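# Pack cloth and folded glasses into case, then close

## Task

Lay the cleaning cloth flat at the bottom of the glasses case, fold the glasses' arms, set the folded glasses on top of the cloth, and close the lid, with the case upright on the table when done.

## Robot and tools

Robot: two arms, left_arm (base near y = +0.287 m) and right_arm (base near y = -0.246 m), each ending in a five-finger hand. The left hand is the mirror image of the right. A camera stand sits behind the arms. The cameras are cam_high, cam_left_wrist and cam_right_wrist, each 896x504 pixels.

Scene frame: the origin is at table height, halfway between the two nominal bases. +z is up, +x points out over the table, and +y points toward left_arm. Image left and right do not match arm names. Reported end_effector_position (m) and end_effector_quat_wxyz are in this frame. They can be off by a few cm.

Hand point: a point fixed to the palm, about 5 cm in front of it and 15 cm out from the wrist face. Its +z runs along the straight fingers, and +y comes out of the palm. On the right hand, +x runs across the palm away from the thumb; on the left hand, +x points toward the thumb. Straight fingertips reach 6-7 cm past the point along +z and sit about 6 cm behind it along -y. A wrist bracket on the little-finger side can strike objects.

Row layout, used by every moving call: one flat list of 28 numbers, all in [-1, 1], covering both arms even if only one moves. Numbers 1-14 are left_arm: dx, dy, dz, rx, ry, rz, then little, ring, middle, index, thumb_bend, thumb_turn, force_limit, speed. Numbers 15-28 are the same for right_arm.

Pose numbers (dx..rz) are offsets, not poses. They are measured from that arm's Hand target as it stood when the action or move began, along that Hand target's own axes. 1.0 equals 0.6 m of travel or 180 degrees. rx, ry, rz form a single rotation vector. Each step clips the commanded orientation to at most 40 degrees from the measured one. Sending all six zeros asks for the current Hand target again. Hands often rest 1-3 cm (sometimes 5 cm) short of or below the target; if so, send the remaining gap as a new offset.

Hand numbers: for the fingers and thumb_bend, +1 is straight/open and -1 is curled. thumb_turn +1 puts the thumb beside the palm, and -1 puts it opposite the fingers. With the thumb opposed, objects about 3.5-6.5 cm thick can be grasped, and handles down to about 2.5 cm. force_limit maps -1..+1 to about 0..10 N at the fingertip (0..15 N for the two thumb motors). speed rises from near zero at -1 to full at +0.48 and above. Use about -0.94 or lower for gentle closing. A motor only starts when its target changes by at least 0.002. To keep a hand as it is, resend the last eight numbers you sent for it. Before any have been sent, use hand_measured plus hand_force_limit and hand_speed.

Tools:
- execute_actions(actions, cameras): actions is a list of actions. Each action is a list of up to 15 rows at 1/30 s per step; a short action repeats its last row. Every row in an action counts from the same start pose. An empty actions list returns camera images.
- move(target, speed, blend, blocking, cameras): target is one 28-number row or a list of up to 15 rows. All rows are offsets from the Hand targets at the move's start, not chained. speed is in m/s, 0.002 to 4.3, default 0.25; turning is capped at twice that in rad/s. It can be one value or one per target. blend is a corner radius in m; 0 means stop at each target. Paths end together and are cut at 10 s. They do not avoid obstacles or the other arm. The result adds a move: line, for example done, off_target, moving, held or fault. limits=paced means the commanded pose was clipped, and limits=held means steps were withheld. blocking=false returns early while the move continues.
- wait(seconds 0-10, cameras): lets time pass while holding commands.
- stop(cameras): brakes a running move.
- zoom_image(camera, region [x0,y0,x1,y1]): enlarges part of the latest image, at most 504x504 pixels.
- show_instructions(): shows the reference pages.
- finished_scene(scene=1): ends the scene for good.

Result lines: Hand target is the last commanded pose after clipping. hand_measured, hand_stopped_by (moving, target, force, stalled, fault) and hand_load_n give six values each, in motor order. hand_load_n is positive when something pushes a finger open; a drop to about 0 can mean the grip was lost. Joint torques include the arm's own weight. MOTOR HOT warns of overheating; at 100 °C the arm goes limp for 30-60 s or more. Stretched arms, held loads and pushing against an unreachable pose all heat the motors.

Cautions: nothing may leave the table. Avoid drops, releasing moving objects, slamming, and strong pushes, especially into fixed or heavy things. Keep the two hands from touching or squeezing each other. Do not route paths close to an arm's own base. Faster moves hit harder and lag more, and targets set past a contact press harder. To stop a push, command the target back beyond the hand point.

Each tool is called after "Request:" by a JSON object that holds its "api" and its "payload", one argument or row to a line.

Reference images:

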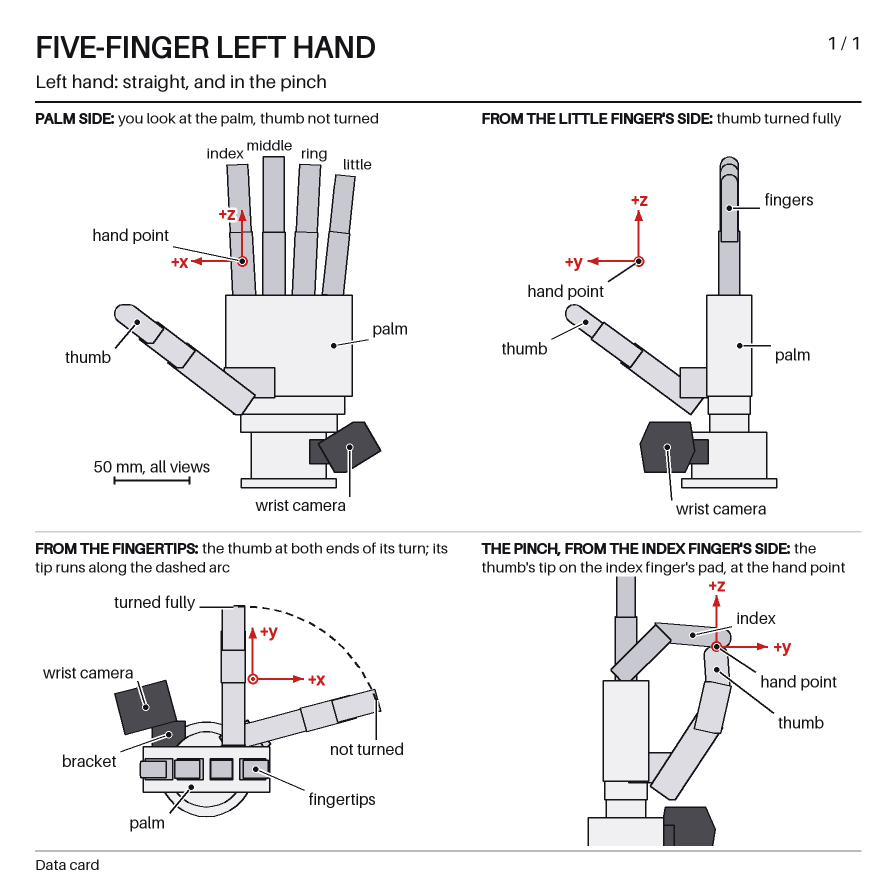

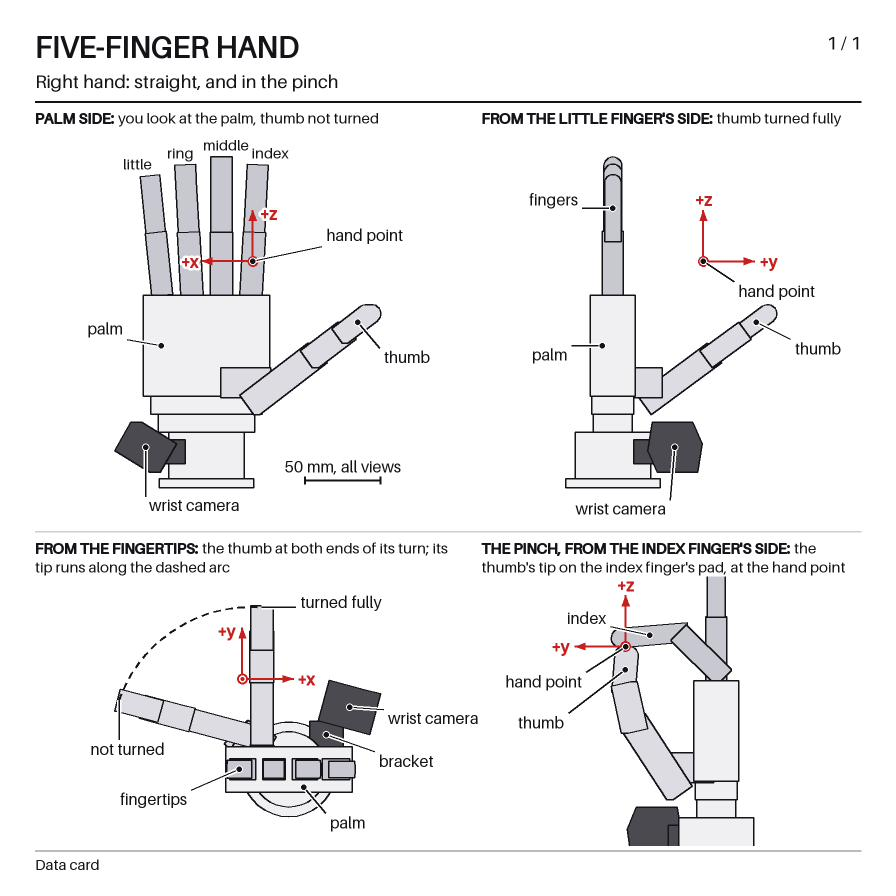

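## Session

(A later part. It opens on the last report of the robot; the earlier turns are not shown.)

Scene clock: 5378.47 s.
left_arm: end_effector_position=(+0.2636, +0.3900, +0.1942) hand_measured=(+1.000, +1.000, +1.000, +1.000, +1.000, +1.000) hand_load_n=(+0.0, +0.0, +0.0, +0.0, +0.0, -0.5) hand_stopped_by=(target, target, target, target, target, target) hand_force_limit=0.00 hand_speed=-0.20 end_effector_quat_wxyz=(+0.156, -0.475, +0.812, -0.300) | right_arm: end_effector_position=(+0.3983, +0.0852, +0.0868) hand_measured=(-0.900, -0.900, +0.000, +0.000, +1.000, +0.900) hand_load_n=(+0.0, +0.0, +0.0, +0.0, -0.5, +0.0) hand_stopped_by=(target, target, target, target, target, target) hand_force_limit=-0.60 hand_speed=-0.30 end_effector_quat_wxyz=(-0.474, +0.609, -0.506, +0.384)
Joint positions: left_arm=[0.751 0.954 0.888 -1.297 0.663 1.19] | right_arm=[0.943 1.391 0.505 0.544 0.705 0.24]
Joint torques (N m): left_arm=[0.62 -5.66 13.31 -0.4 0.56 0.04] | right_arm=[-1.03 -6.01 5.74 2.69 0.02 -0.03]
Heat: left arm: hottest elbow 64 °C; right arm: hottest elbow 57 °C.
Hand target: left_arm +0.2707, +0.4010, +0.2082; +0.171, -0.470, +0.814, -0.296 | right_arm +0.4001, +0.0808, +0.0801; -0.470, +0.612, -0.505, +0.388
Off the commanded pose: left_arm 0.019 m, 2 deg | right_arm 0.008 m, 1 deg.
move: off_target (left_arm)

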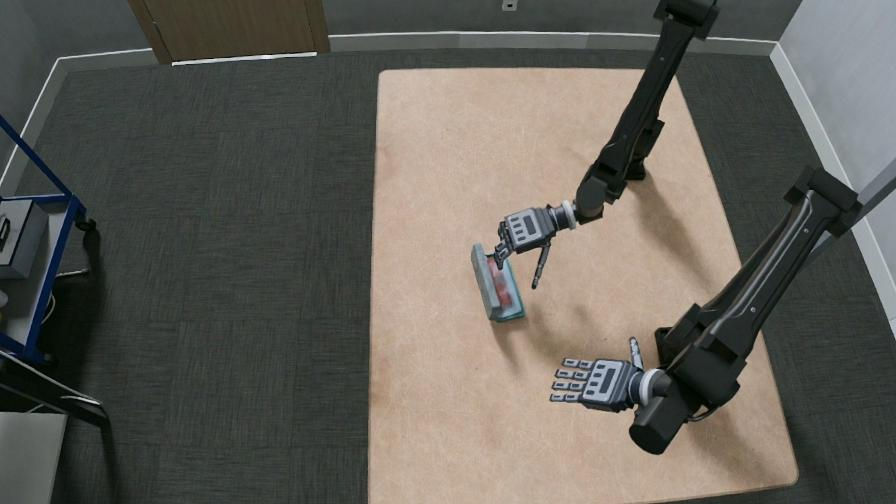

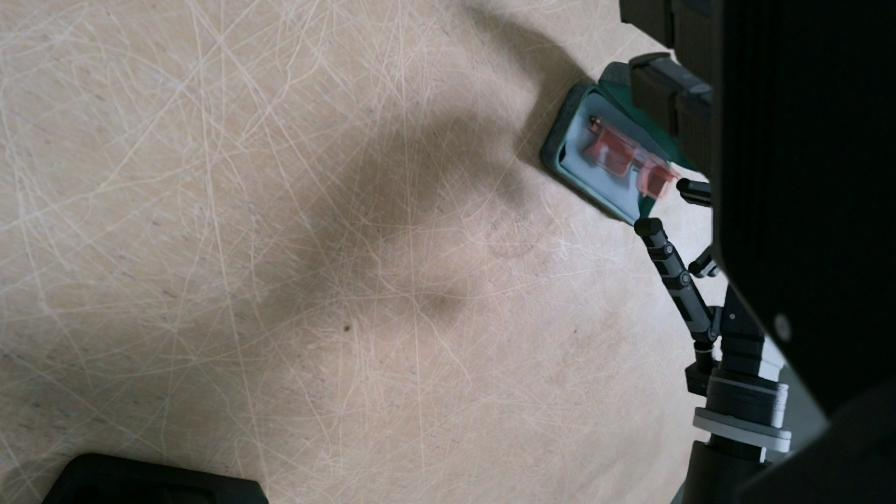

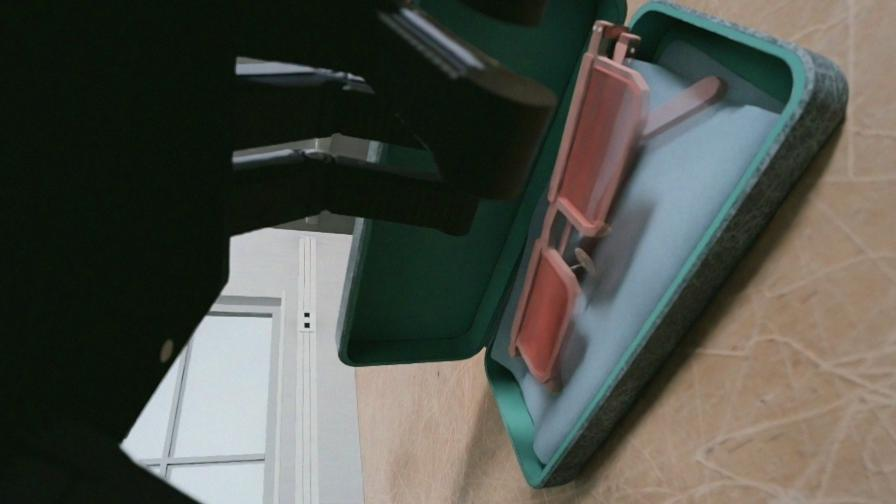

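Request:
{"api": "move", "payload": {
  "target": [0,0,0,0,0,0,1,1,1,1,1,1,0,-0.2,0.0194,-0.0043,0.016,0,0,0,-0.9,-0.9,0,0,1,0.9,-0.6,-0.3],
  "speed": 0.06,
  "cameras": ["all"]
}}

Request:
{"api": "zoom_image", "payload": {
  "camera": "cam_high",
  "region": [468, 235, 530, 325]
}}

Request:
{"api": "zoom_image", "payload": {
  "camera": "cam_left_wrist",
  "region": [540, 60, 720, 240]
}}

Scene clock: 5418.37 s.
left_arm: end_effector_position=(+0.2636, +0.3900, +0.1942) hand_measured=(+1.000, +1.000, +1.000, +1.000, +1.000, +1.000) hand_load_n=(+0.0, +0.0, +0.0, +0.0, +0.0, +0.0) hand_stopped_by=(target, target, target, target, target, target) hand_force_limit=0.00 hand_speed=-0.20 end_effector_quat_wxyz=(+0.156, -0.475, +0.812, -0.300) | right_arm: end_effector_position=(+0.4111, +0.0762, +0.0884) hand_measured=(-0.900, -0.900, +0.000, +0.000, +1.000, +0.900) hand_load_n=(+0.0, +0.0, +0.0, +0.0, +0.0, -0.5) hand_stopped_by=(target, target, target, target, target, target) hand_force_limit=-0.60 hand_speed=-0.30 end_effector_quat_wxyz=(-0.476, +0.608, -0.506, +0.384)
Joint positions: left_arm=[0.751 0.954 0.888 -1.297 0.663 1.19] | right_arm=[0.896 1.391 0.505 0.56 0.661 0.22]
Joint torques (N m): left_arm=[0.26 -5.6 13.34 -0.34 0.55 0.08] | right_arm=[-1.08 -5.95 5.61 2.74 0.02 -0.03]
Heat: left arm: hottest elbow 64 °C; right arm: hottest elbow 54 °C.
Hand target: left_arm +0.2707, +0.4010, +0.2082; +0.171, -0.470, +0.814, -0.296 | right_arm +0.4120, +0.0714, +0.0801; -0.470, +0.612, -0.505, +0.388
Off the commanded pose: left_arm 0.019 m, 2 deg | right_arm 0.010 m, 1 deg.
move: off_target (left_arm)

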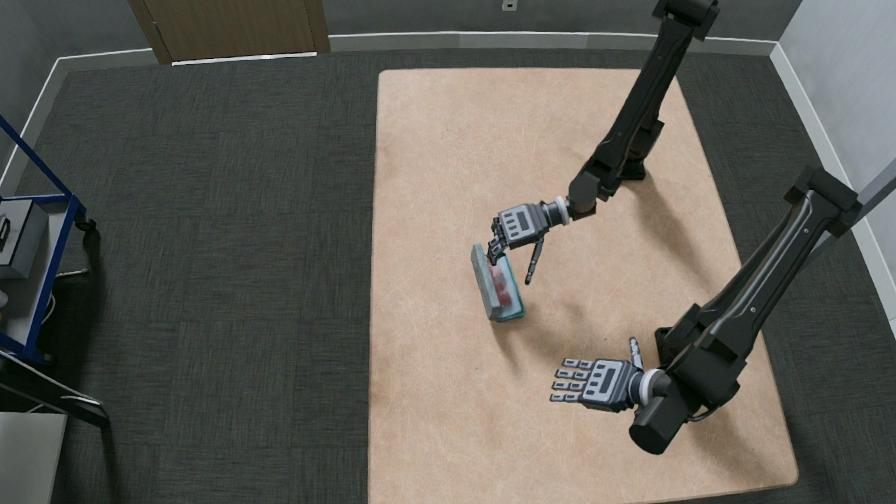

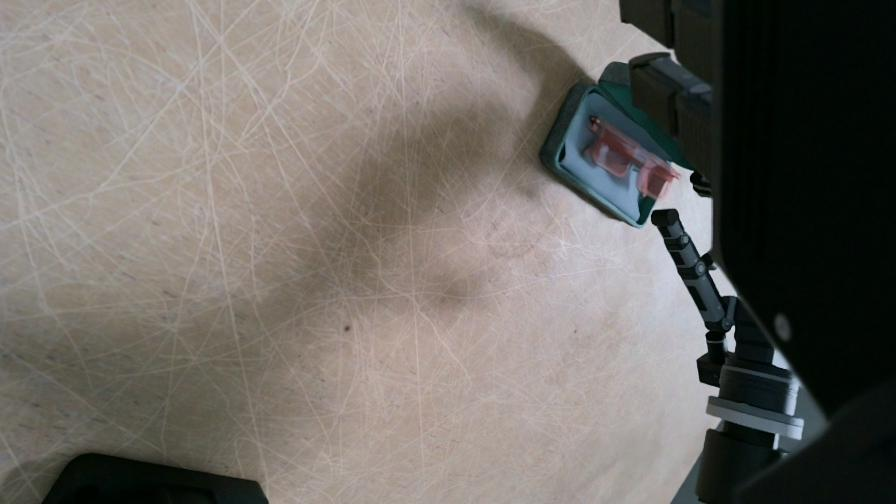

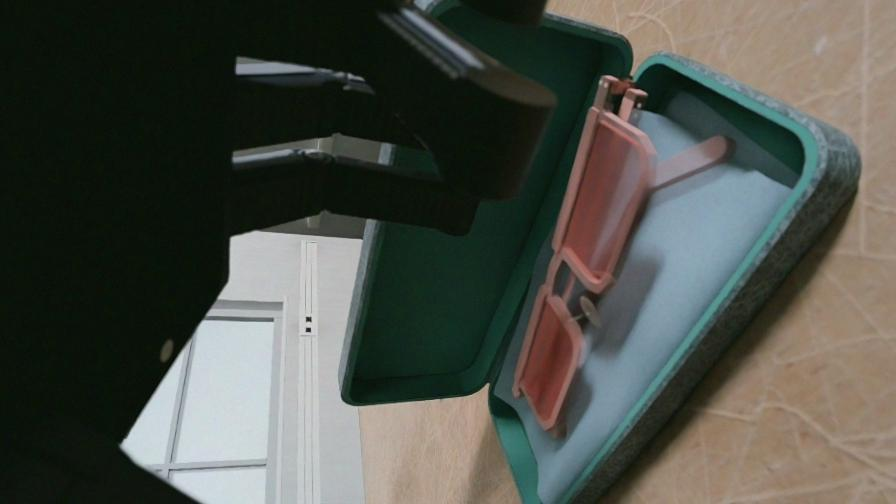

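Scaled by 5.600 from the camera's 896x504 image, which has a finer 1280x720 frame.

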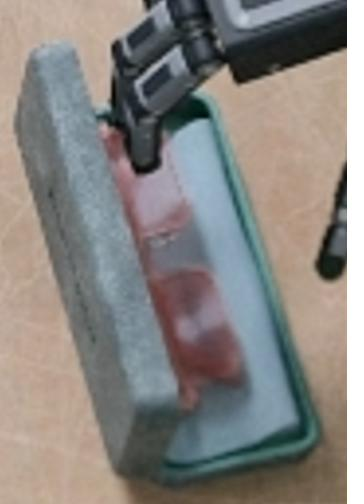

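Scaled by 2.800 from the camera's 896x504 image, which has a finer 1280x720 frame.

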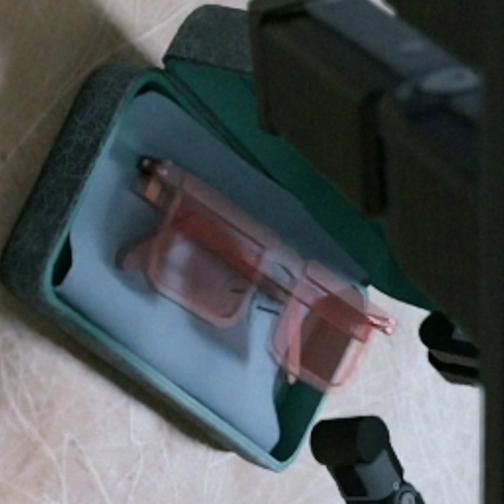

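Request:
{"api": "move", "payload": {
  "target": [0,0,0,0,0,0,1,1,1,1,1,1,0,-0.2,0,0.0322,0.0086,0,0,0,-0.9,-0.9,0,0,1,0.9,-0.6,-0.3],
  "speed": 0.05,
  "cameras": ["all"]
}}

Request:
{"api": "zoom_image", "payload": {
  "camera": "cam_left_wrist",
  "region": [540, 60, 720, 240]
}}

Request:
{"api": "zoom_image", "payload": {
  "camera": "cam_high",
  "region": [468, 235, 530, 325]
}}

Scene clock: 5428.90 s.
left_arm: end_effector_position=(+0.2636, +0.3900, +0.1942) hand_measured=(+1.000, +1.000, +1.000, +1.000, +1.000, +1.000) hand_load_n=(+0.0, -0.5, -0.5, +0.0, +0.0, +0.0) hand_stopped_by=(target, target, target, target, target, target) hand_force_limit=0.00 hand_speed=-0.20 end_effector_quat_wxyz=(+0.156, -0.475, +0.812, -0.300) | right_arm: end_effector_position=(+0.4112, +0.0764, +0.0679) hand_measured=(-0.900, -0.900, +0.000, +0.000, +1.000, +0.900) hand_load_n=(+0.0, +0.0, +0.0, +0.0, +0.0, -0.5) hand_stopped_by=(target, target, target, target, target, target) hand_force_limit=-0.60 hand_speed=-0.30 end_effector_quat_wxyz=(-0.475, +0.609, -0.506, +0.384)
Joint positions: left_arm=[0.751 0.954 0.888 -1.297 0.663 1.19] | right_arm=[0.896 1.46 0.488 0.645 0.661 0.22]
Joint torques (N m): left_arm=[0.38 -5.3 13.34 -0.29 0.55 0.04] | right_arm=[-1.03 -6.3 5.05 2.77 0.01 -0.02]
Heat: left arm: hottest elbow 64 °C; right arm: hottest elbow 53 °C.
Hand target: left_arm +0.2707, +0.4010, +0.2082; +0.171, -0.470, +0.814, -0.296 | right_arm +0.4120, +0.0713, +0.0601; -0.470, +0.612, -0.505, +0.388
Off the commanded pose: left_arm 0.019 m, 2 deg | right_arm 0.009 m, 1 deg.
move: off_target (left_arm)

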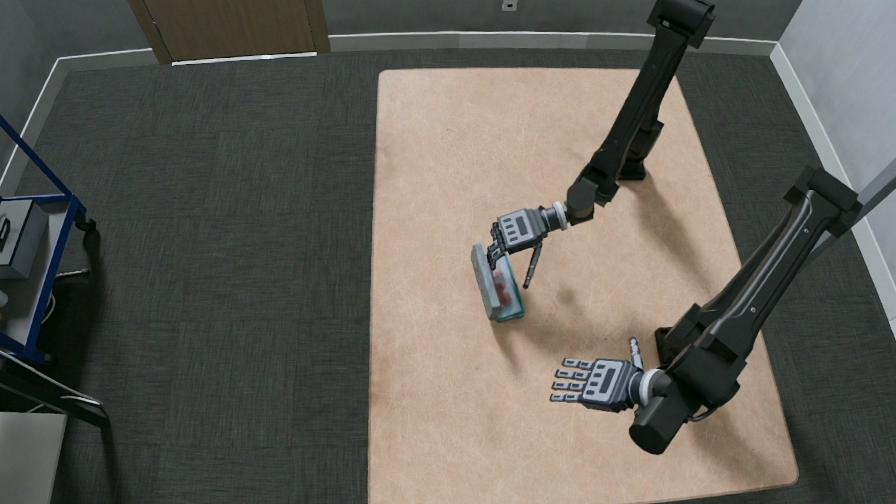

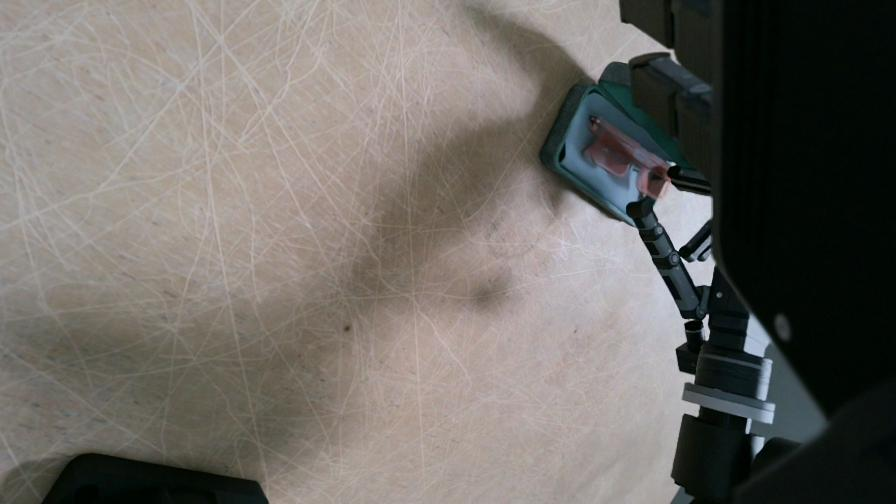

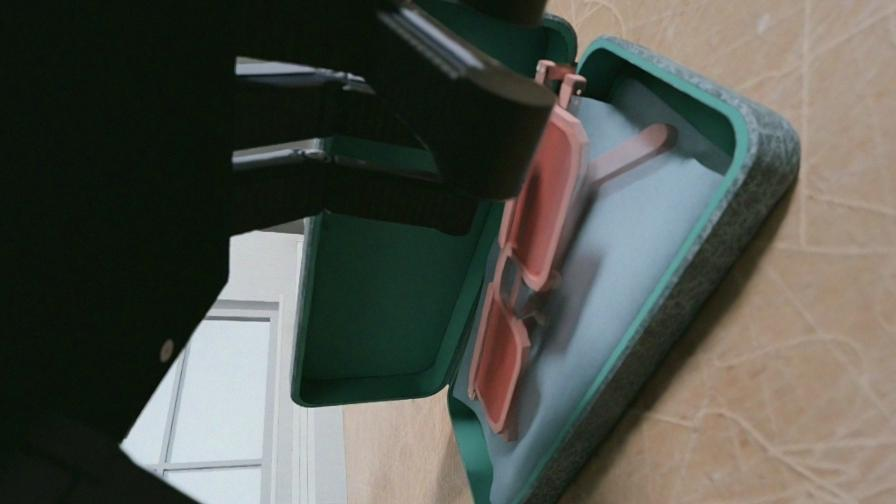

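Scaled by 2.800 from the camera's 896x504 image, which has a finer 1280x720 frame.

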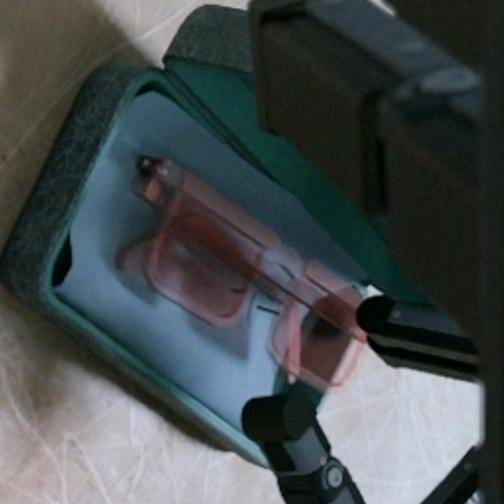

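Scaled by 5.600 from the camera's 896x504 image, which has a finer 1280x720 frame.

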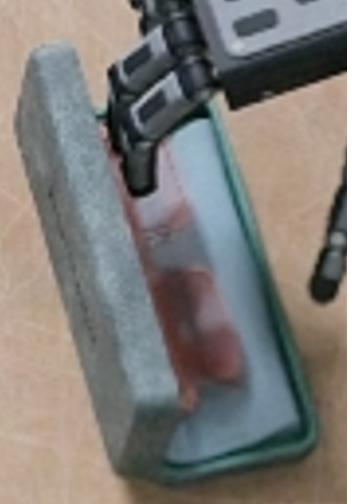

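Request:
{"api": "move", "payload": {
  "target": [0,0,0,0,0,0,1,1,1,1,1,1,0,-0.2,0,0.0209,0.0056,0,0,0,-0.9,-0.9,0,0,1,0.9,-0.6,-0.3],
  "speed": 0.04,
  "cameras": ["all"]
}}

Request:
{"api": "zoom_image", "payload": {
  "camera": "cam_left_wrist",
  "region": [540, 60, 720, 240]
}}

Request:
{"api": "zoom_image", "payload": {
  "camera": "cam_high",
  "region": [468, 235, 530, 325]
}}

Scene clock: 5438.50 s.
left_arm: end_effector_position=(+0.2636, +0.3900, +0.1942) hand_measured=(+1.000, +1.000, +1.000, +1.000, +1.000, +1.000) hand_load_n=(+0.0, +0.0, +0.0, +0.0, +0.0, -0.5) hand_stopped_by=(target, target, target, target, target, target) hand_force_limit=0.00 hand_speed=-0.20 end_effector_quat_wxyz=(+0.156, -0.475, +0.812, -0.300) | right_arm: end_effector_position=(+0.4117, +0.0771, +0.0558) hand_measured=(-0.900, -0.900, +0.000, +0.000, +1.000, +0.900) hand_load_n=(+0.0, +0.0, -0.5, +0.0, +0.0, +0.0) hand_stopped_by=(target, target, target, target, target, target) hand_force_limit=-0.60 hand_speed=-0.30 end_effector_quat_wxyz=(-0.476, +0.608, -0.506, +0.384)
Joint positions: left_arm=[0.751 0.954 0.888 -1.297 0.663 1.19] | right_arm=[0.896 1.506 0.481 0.7 0.661 0.22]
Joint torques (N m): left_arm=[0.32 -5.36 13.3 -0.28 0.56 0.04] | right_arm=[-1.08 -6.42 4.63 2.86 0.02 -0.03]
Heat: left arm: hottest elbow 64 °C; right arm: hottest elbow 53 °C.
Hand target: left_arm +0.2707, +0.4010, +0.2082; +0.171, -0.470, +0.814, -0.296 | right_arm +0.4119, +0.0714, +0.0471; -0.470, +0.612, -0.505, +0.387
Off the commanded pose: left_arm 0.019 m, 2 deg | right_arm 0.010 m, 1 deg.
move: off_target (left_arm)

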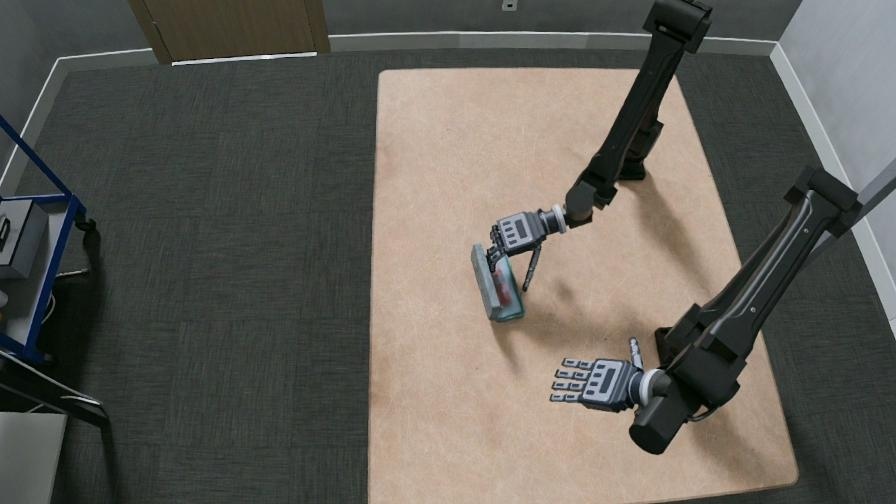

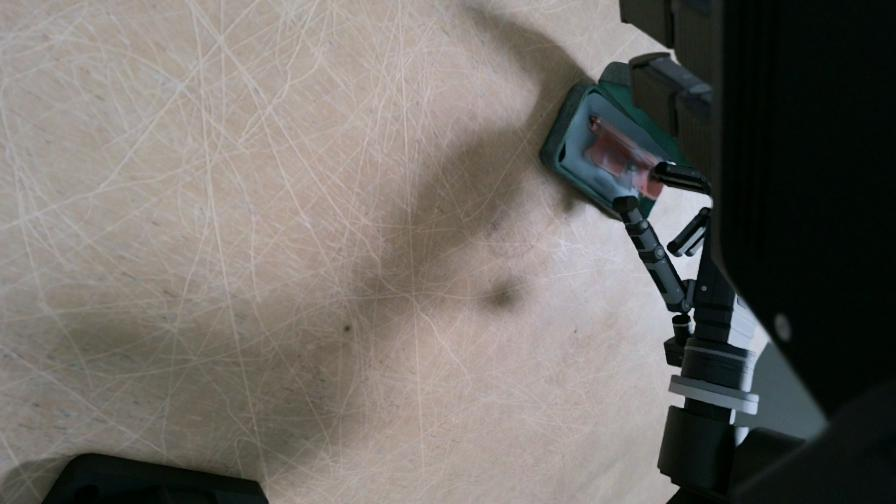

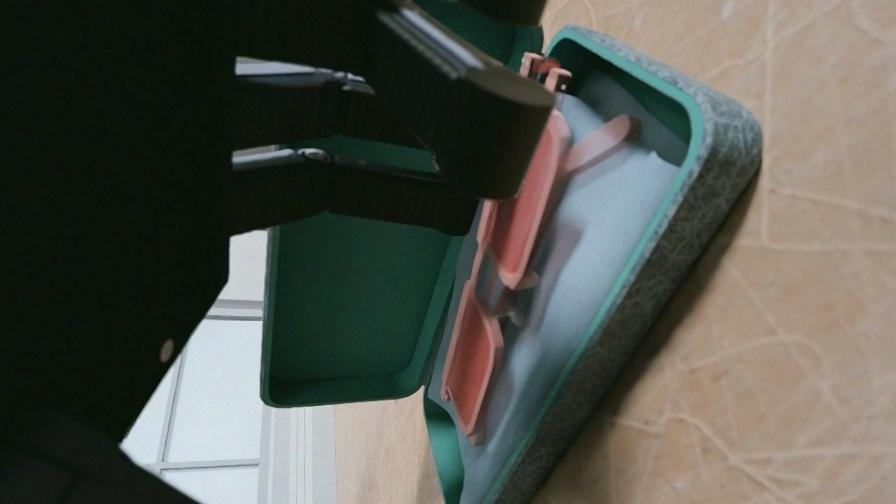

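Scaled by 2.800 from the camera's 896x504 image, which has a finer 1280x720 frame.

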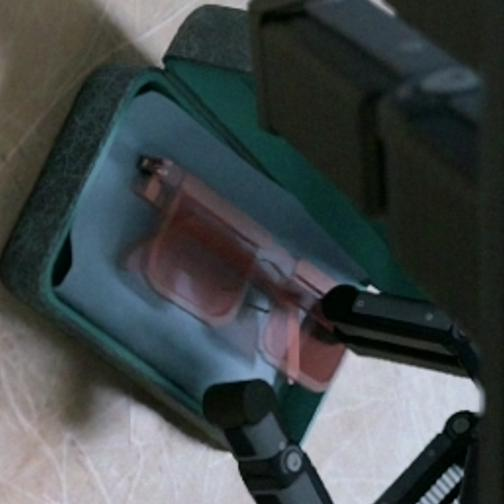

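Scaled by 5.600 from the camera's 896x504 image, which has a finer 1280x720 frame.

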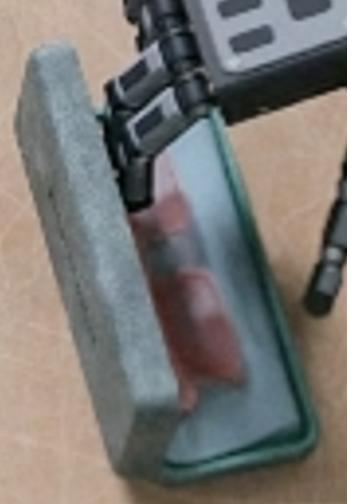

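Request:
{"api": "move", "payload": {
  "target": [0,0,0,0,0,0,1,1,1,1,1,1,0,-0.2,0,0.0161,0.0043,0,0,0,-0.9,-0.9,0,0,1,0.9,-0.6,-0.3],
  "speed": 0.04,
  "cameras": ["all"]
}}

Request:
{"api": "zoom_image", "payload": {
  "camera": "cam_left_wrist",
  "region": [540, 60, 720, 240]
}}

Request:
{"api": "zoom_image", "payload": {
  "camera": "cam_high",
  "region": [468, 235, 530, 325]
}}

Scene clock: 5447.37 s.
left_arm: end_effector_position=(+0.2636, +0.3900, +0.1942) hand_measured=(+1.000, +1.000, +1.000, +1.000, +1.000, +1.000) hand_load_n=(+0.0, +0.0, +0.0, +0.0, +0.0, +0.0) hand_stopped_by=(target, target, target, target, target, target) hand_force_limit=0.00 hand_speed=-0.20 end_effector_quat_wxyz=(+0.156, -0.475, +0.812, -0.300) | right_arm: end_effector_position=(+0.4142, +0.0791, +0.0506) hand_measured=(-0.900, -0.900, +0.000, +0.000, +1.000, +0.900) hand_load_n=(+0.0, +0.0, +0.0, +0.0, +0.0, -0.5) hand_stopped_by=(target, target, target, target, target, target) hand_force_limit=-0.60 hand_speed=-0.30 end_effector_quat_wxyz=(-0.480, +0.604, -0.506, +0.384)
Joint positions: left_arm=[0.751 0.954 0.888 -1.297 0.663 1.19] | right_arm=[0.895 1.539 0.481 0.745 0.661 0.218]
Joint torques (N m): left_arm=[0.67 -5.77 13.26 -0.36 0.55 0.05] | right_arm=[-0.97 -6.3 3.99 2.67 0 0]
Heat: left arm: hottest elbow 64 °C; right arm: hottest elbow 53 °C.
Hand target: left_arm +0.2707, +0.4010, +0.2082; +0.171, -0.470, +0.814, -0.296 | right_arm +0.4121, +0.0713, +0.0372; -0.470, +0.612, -0.505, +0.387
Off the commanded pose: left_arm 0.019 m, 2 deg | right_arm 0.016 m, 2 deg.
move: off_target (left_arm, right_arm)

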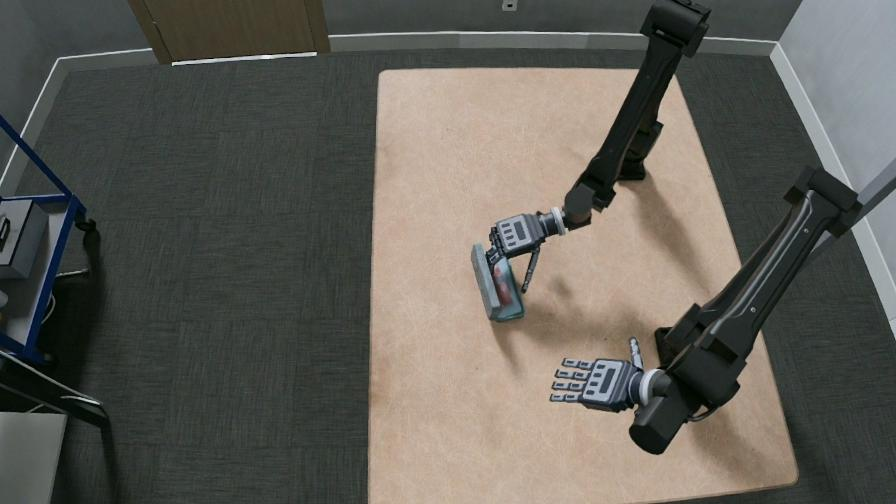

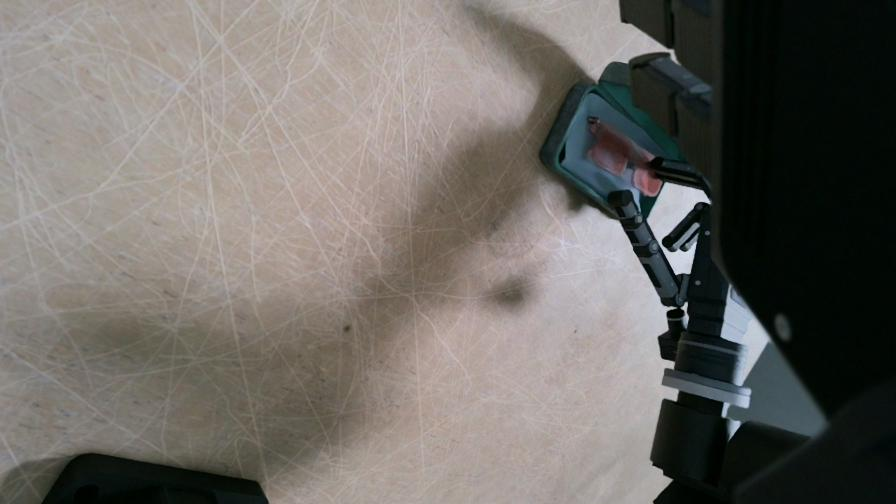

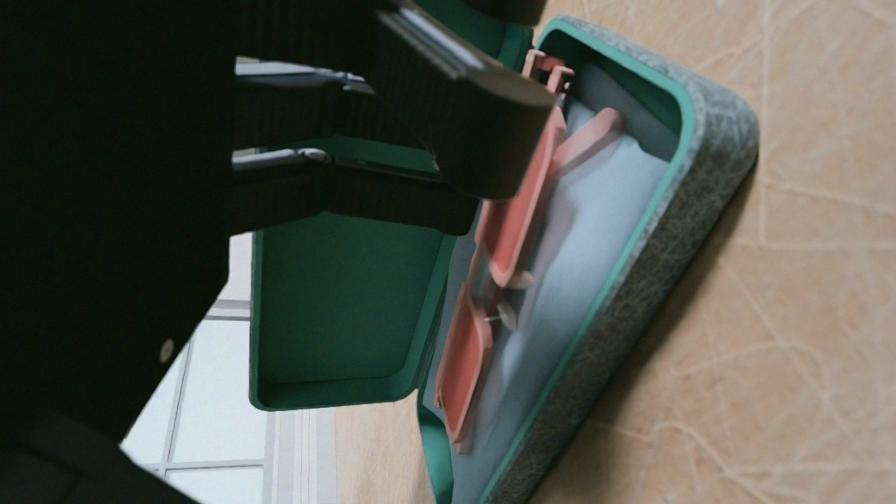

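Scaled by 2.800 from the camera's 896x504 image, which has a finer 1280x720 frame.

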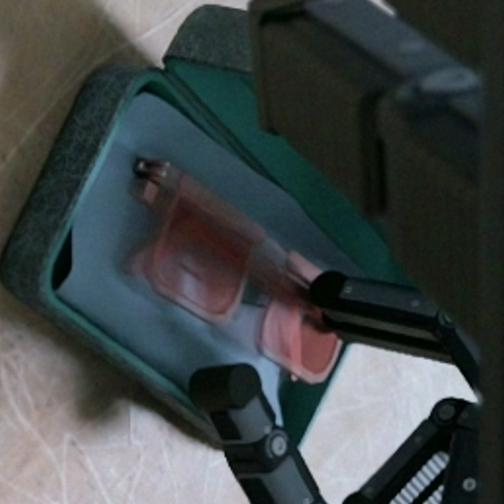

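Scaled by 5.600 from the camera's 896x504 image, which has a finer 1280x720 frame.

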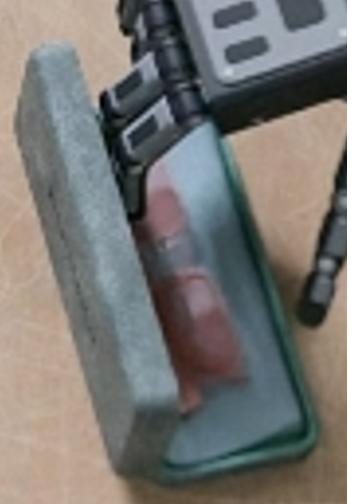

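Request:
{"api": "move", "payload": {
  "target": [0,0,0,0,0,0,1,1,1,1,1,1,0,-0.2,-0.001,0.0144,-0.0013,0,0,0,-0.9,-0.9,0,0,1,0.9,-0.6,-0.3],
  "speed": 0.04,
  "cameras": ["all"]
}}

Request:
{"api": "zoom_image", "payload": {
  "camera": "cam_left_wrist",
  "region": [540, 60, 720, 240]
}}

Request:
{"api": "zoom_image", "payload": {
  "camera": "cam_high",
  "region": [468, 235, 530, 325]
}}

Scene clock: 5461.87 s.
left_arm: end_effector_position=(+0.2636, +0.3900, +0.1942) hand_measured=(+1.000, +1.000, +1.000, +1.000, +1.000, +1.000) hand_load_n=(+0.0, +0.0, +0.0, +0.0, +0.0, +0.0) hand_stopped_by=(target, target, target, target, target, target) hand_force_limit=0.00 hand_speed=-0.20 end_effector_quat_wxyz=(+0.156, -0.475, +0.812, -0.300) | right_arm: end_effector_position=(+0.4147, +0.0784, +0.0478) hand_measured=(-0.900, -0.900, +0.000, +0.000, +1.000, +0.900) hand_load_n=(+0.0, +0.0, +0.5, +0.0, +0.0, +0.0) hand_stopped_by=(target, target, target, target, target, target) hand_force_limit=-0.60 hand_speed=-0.30 end_effector_quat_wxyz=(-0.485, +0.599, -0.507, +0.386)
Joint positions: left_arm=[0.751 0.954 0.888 -1.297 0.663 1.19] | right_arm=[0.895 1.558 0.473 0.787 0.666 0.218]
Joint torques (N m): left_arm=[0.15 -5.54 13.27 -0.32 0.55 0.05] | right_arm=[-0.56 -6.07 3.7 2.32 0.08 0.02]
Heat: left arm: hottest elbow 64 °C; right arm: hottest elbow 52 °C.
Hand target: left_arm +0.2707, +0.4010, +0.2082; +0.171, -0.470, +0.814, -0.296 | right_arm +0.4091, +0.0713, +0.0291; -0.470, +0.612, -0.505, +0.388
Off the commanded pose: left_arm 0.019 m, 2 deg | right_arm 0.021 m, 2 deg.
move: off_target (left_arm, right_arm)

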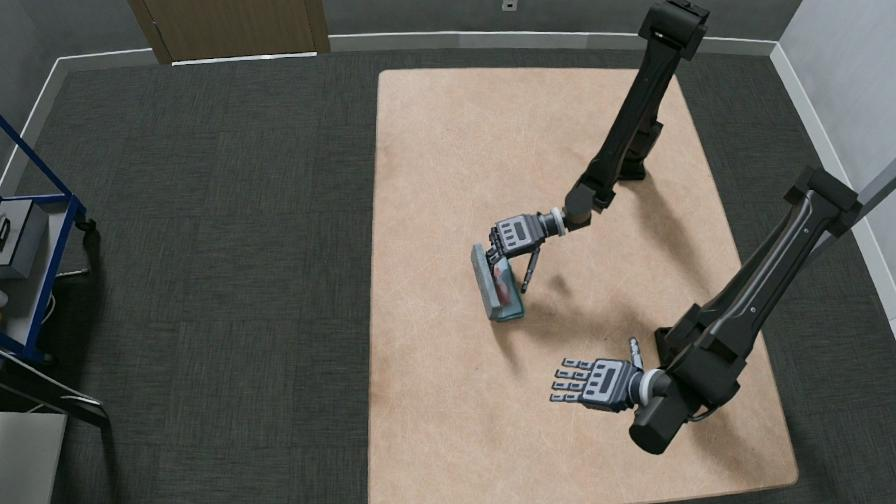

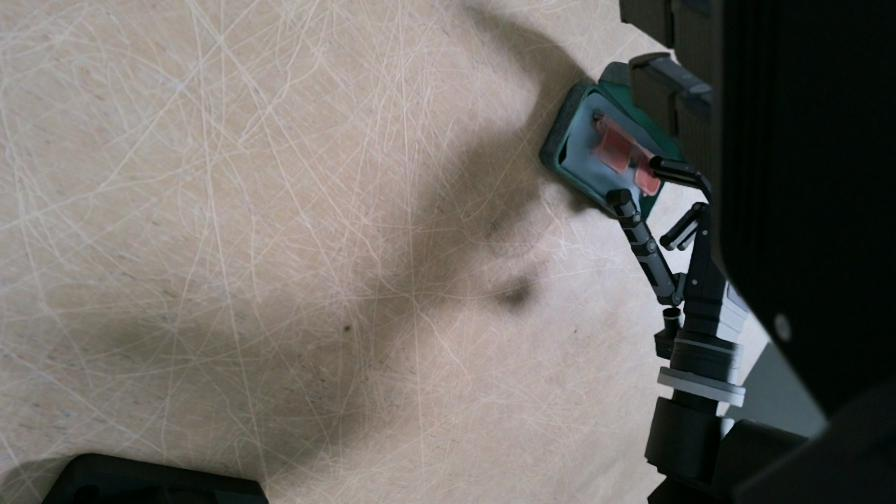

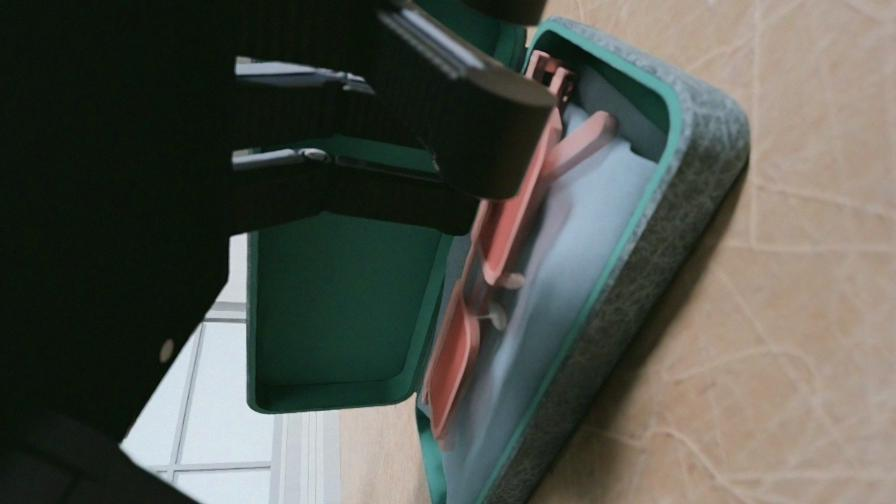

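Scaled by 2.800 from the camera's 896x504 image, which has a finer 1280x720 frame.

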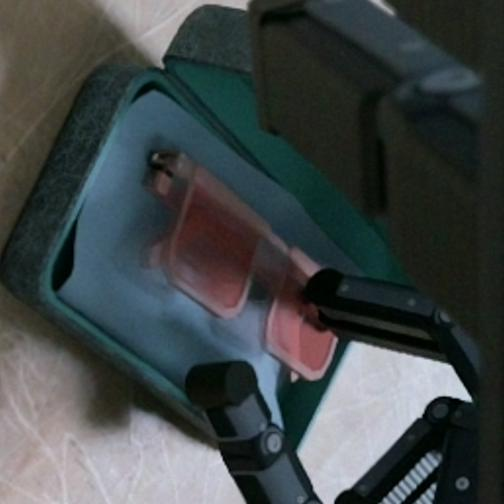

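Scaled by 5.600 from the camera's 896x504 image, which has a finer 1280x720 frame.

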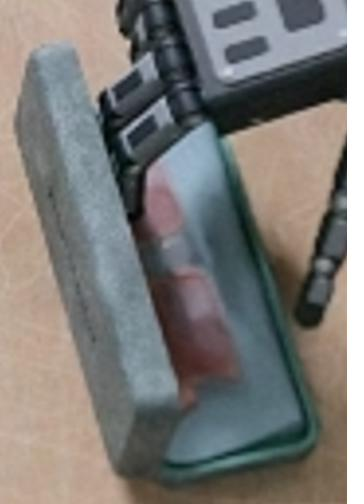

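Request:
{"api": "move", "payload": {
  "target": [
    [0,0,0,0,0,0,1,1,1,1,1,1,0,-0.2,-0.004,-0.14,-0.03,0,0,0,-0.9,-0.9,0,0,1,0.9,-0.6,-0.3],
    [0,0,0,0,0,0,1,1,1,1,1,1,0,-0.2,0.015,-0.19,-0.22,-0.16,0,0,1,1,1,1,1,0.9,-0.6,-0.3]
  ],
  "speed": 0.15,
  "blend": 0.02,
  "cameras": ["all"]
}}

Request:
{"api": "zoom_image", "payload": {
  "camera": "cam_left_wrist",
  "region": [540, 60, 720, 240]
}}

Request:
{"api": "zoom_image", "payload": {
  "camera": "cam_high",
  "region": [468, 235, 530, 325]
}}

Scene clock: 5480.00 s.
left_arm: end_effector_position=(+0.2636, +0.3900, +0.1942) hand_measured=(+1.000, +1.000, +1.000, +1.000, +1.000, +1.000) hand_load_n=(+0.0, +0.0, +0.0, +0.0, +0.0, +0.0) hand_stopped_by=(target, target, target, target, target, target) hand_force_limit=0.00 hand_speed=-0.20 end_effector_quat_wxyz=(+0.156, -0.475, +0.812, -0.300) | right_arm: end_effector_position=(+0.3062, +0.0271, +0.1430) hand_measured=(+1.000, +1.000, +1.000, +1.000, +1.000, +0.900) hand_load_n=(+0.0, +0.0, +0.0, +0.0, +0.0, +0.0) hand_stopped_by=(target, target, target, target, target, target) hand_force_limit=-0.60 hand_speed=-0.30 end_effector_quat_wxyz=(-0.276, +0.720, -0.584, +0.254)
Joint positions: left_arm=[0.751 0.954 0.888 -1.297 0.663 1.19] | right_arm=[0.916 1.035 0.758 -0.682 0.499 0.536]
Joint torques (N m): left_arm=[0.32 -6.01 13.29 -0.38 0.56 0.06] | right_arm=[0.15 -5.25 13.15 0.9 0.21 0.16]
Heat: left arm: hottest elbow 64 °C; right arm: hottest elbow 52 °C.
Hand target: left_arm +0.2707, +0.4010, +0.2082; +0.171, -0.470, +0.814, -0.296 | right_arm +0.3144, +0.0440, +0.1734; -0.303, +0.710, -0.585, +0.250
Off the commanded pose: left_arm 0.019 m, 2 deg | right_arm 0.036 m, 3 deg.
move: off_target (left_arm, right_arm); target 2's new numbers were sent with right_arm's hand 0.036 m and 3 deg from that target

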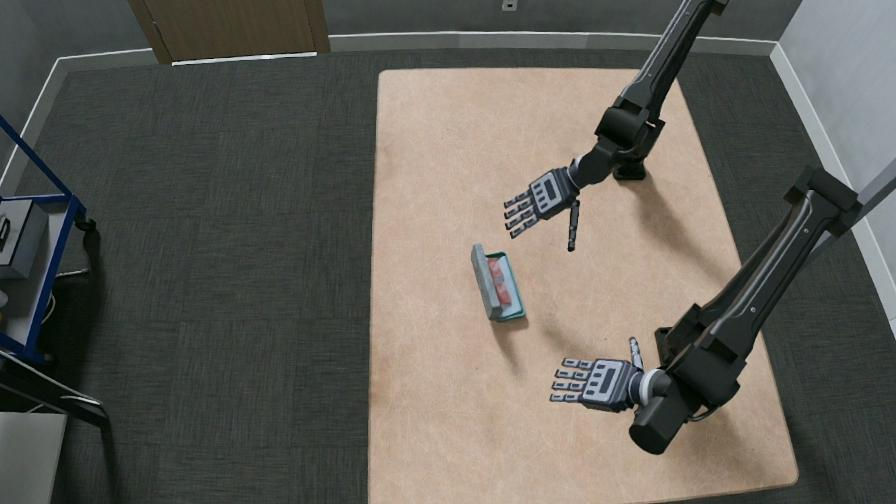

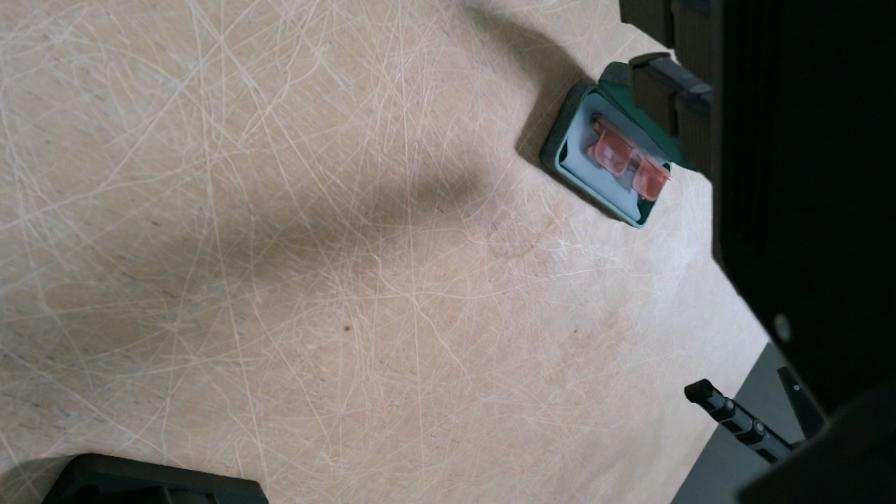

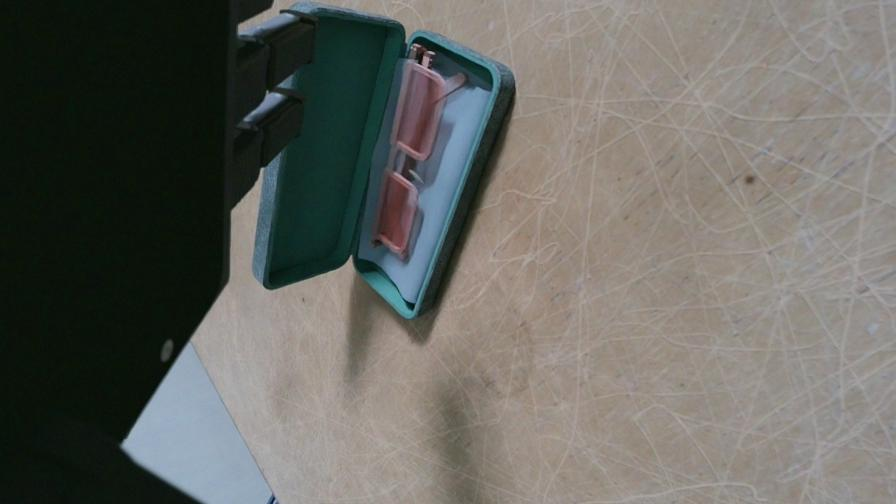

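Scaled by 2.800 from the camera's 896x504 image, which has a finer 1280x720 frame.

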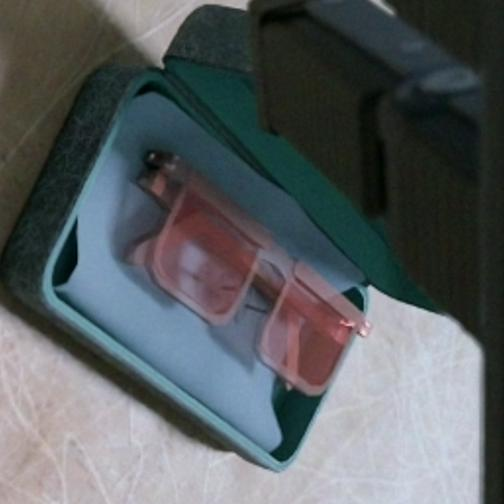

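Scaled by 5.600 from the camera's 896x504 image, which has a finer 1280x720 frame.

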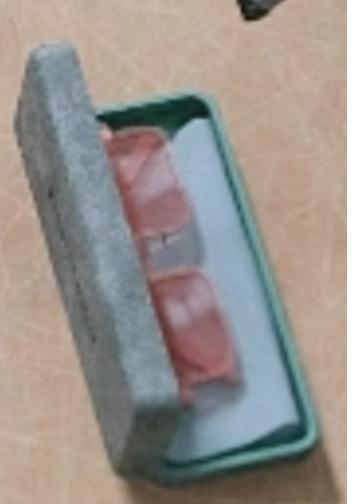

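Request:
{"api": "zoom_image", "payload": {
  "camera": "cam_right_wrist",
  "region": [330, 20, 530, 330]
}}

Request:
{"api": "zoom_image", "payload": {
  "camera": "cam_right_wrist",
  "region": [370, 25, 520, 165]
}}

Scaled by 1.626 from the camera's 896x504 image, which has a finer 1280x720 frame.

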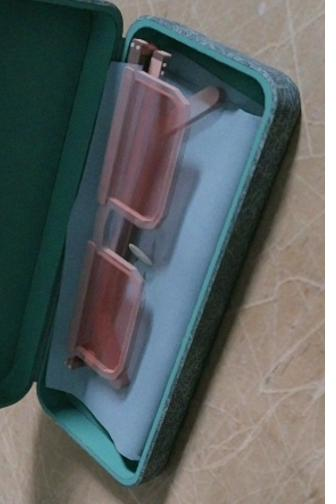

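Scaled by 3.360 from the camera's 896x504 image, which has a finer 1280x720 frame.

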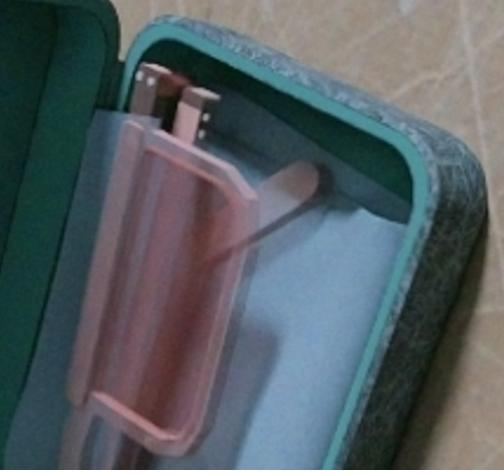

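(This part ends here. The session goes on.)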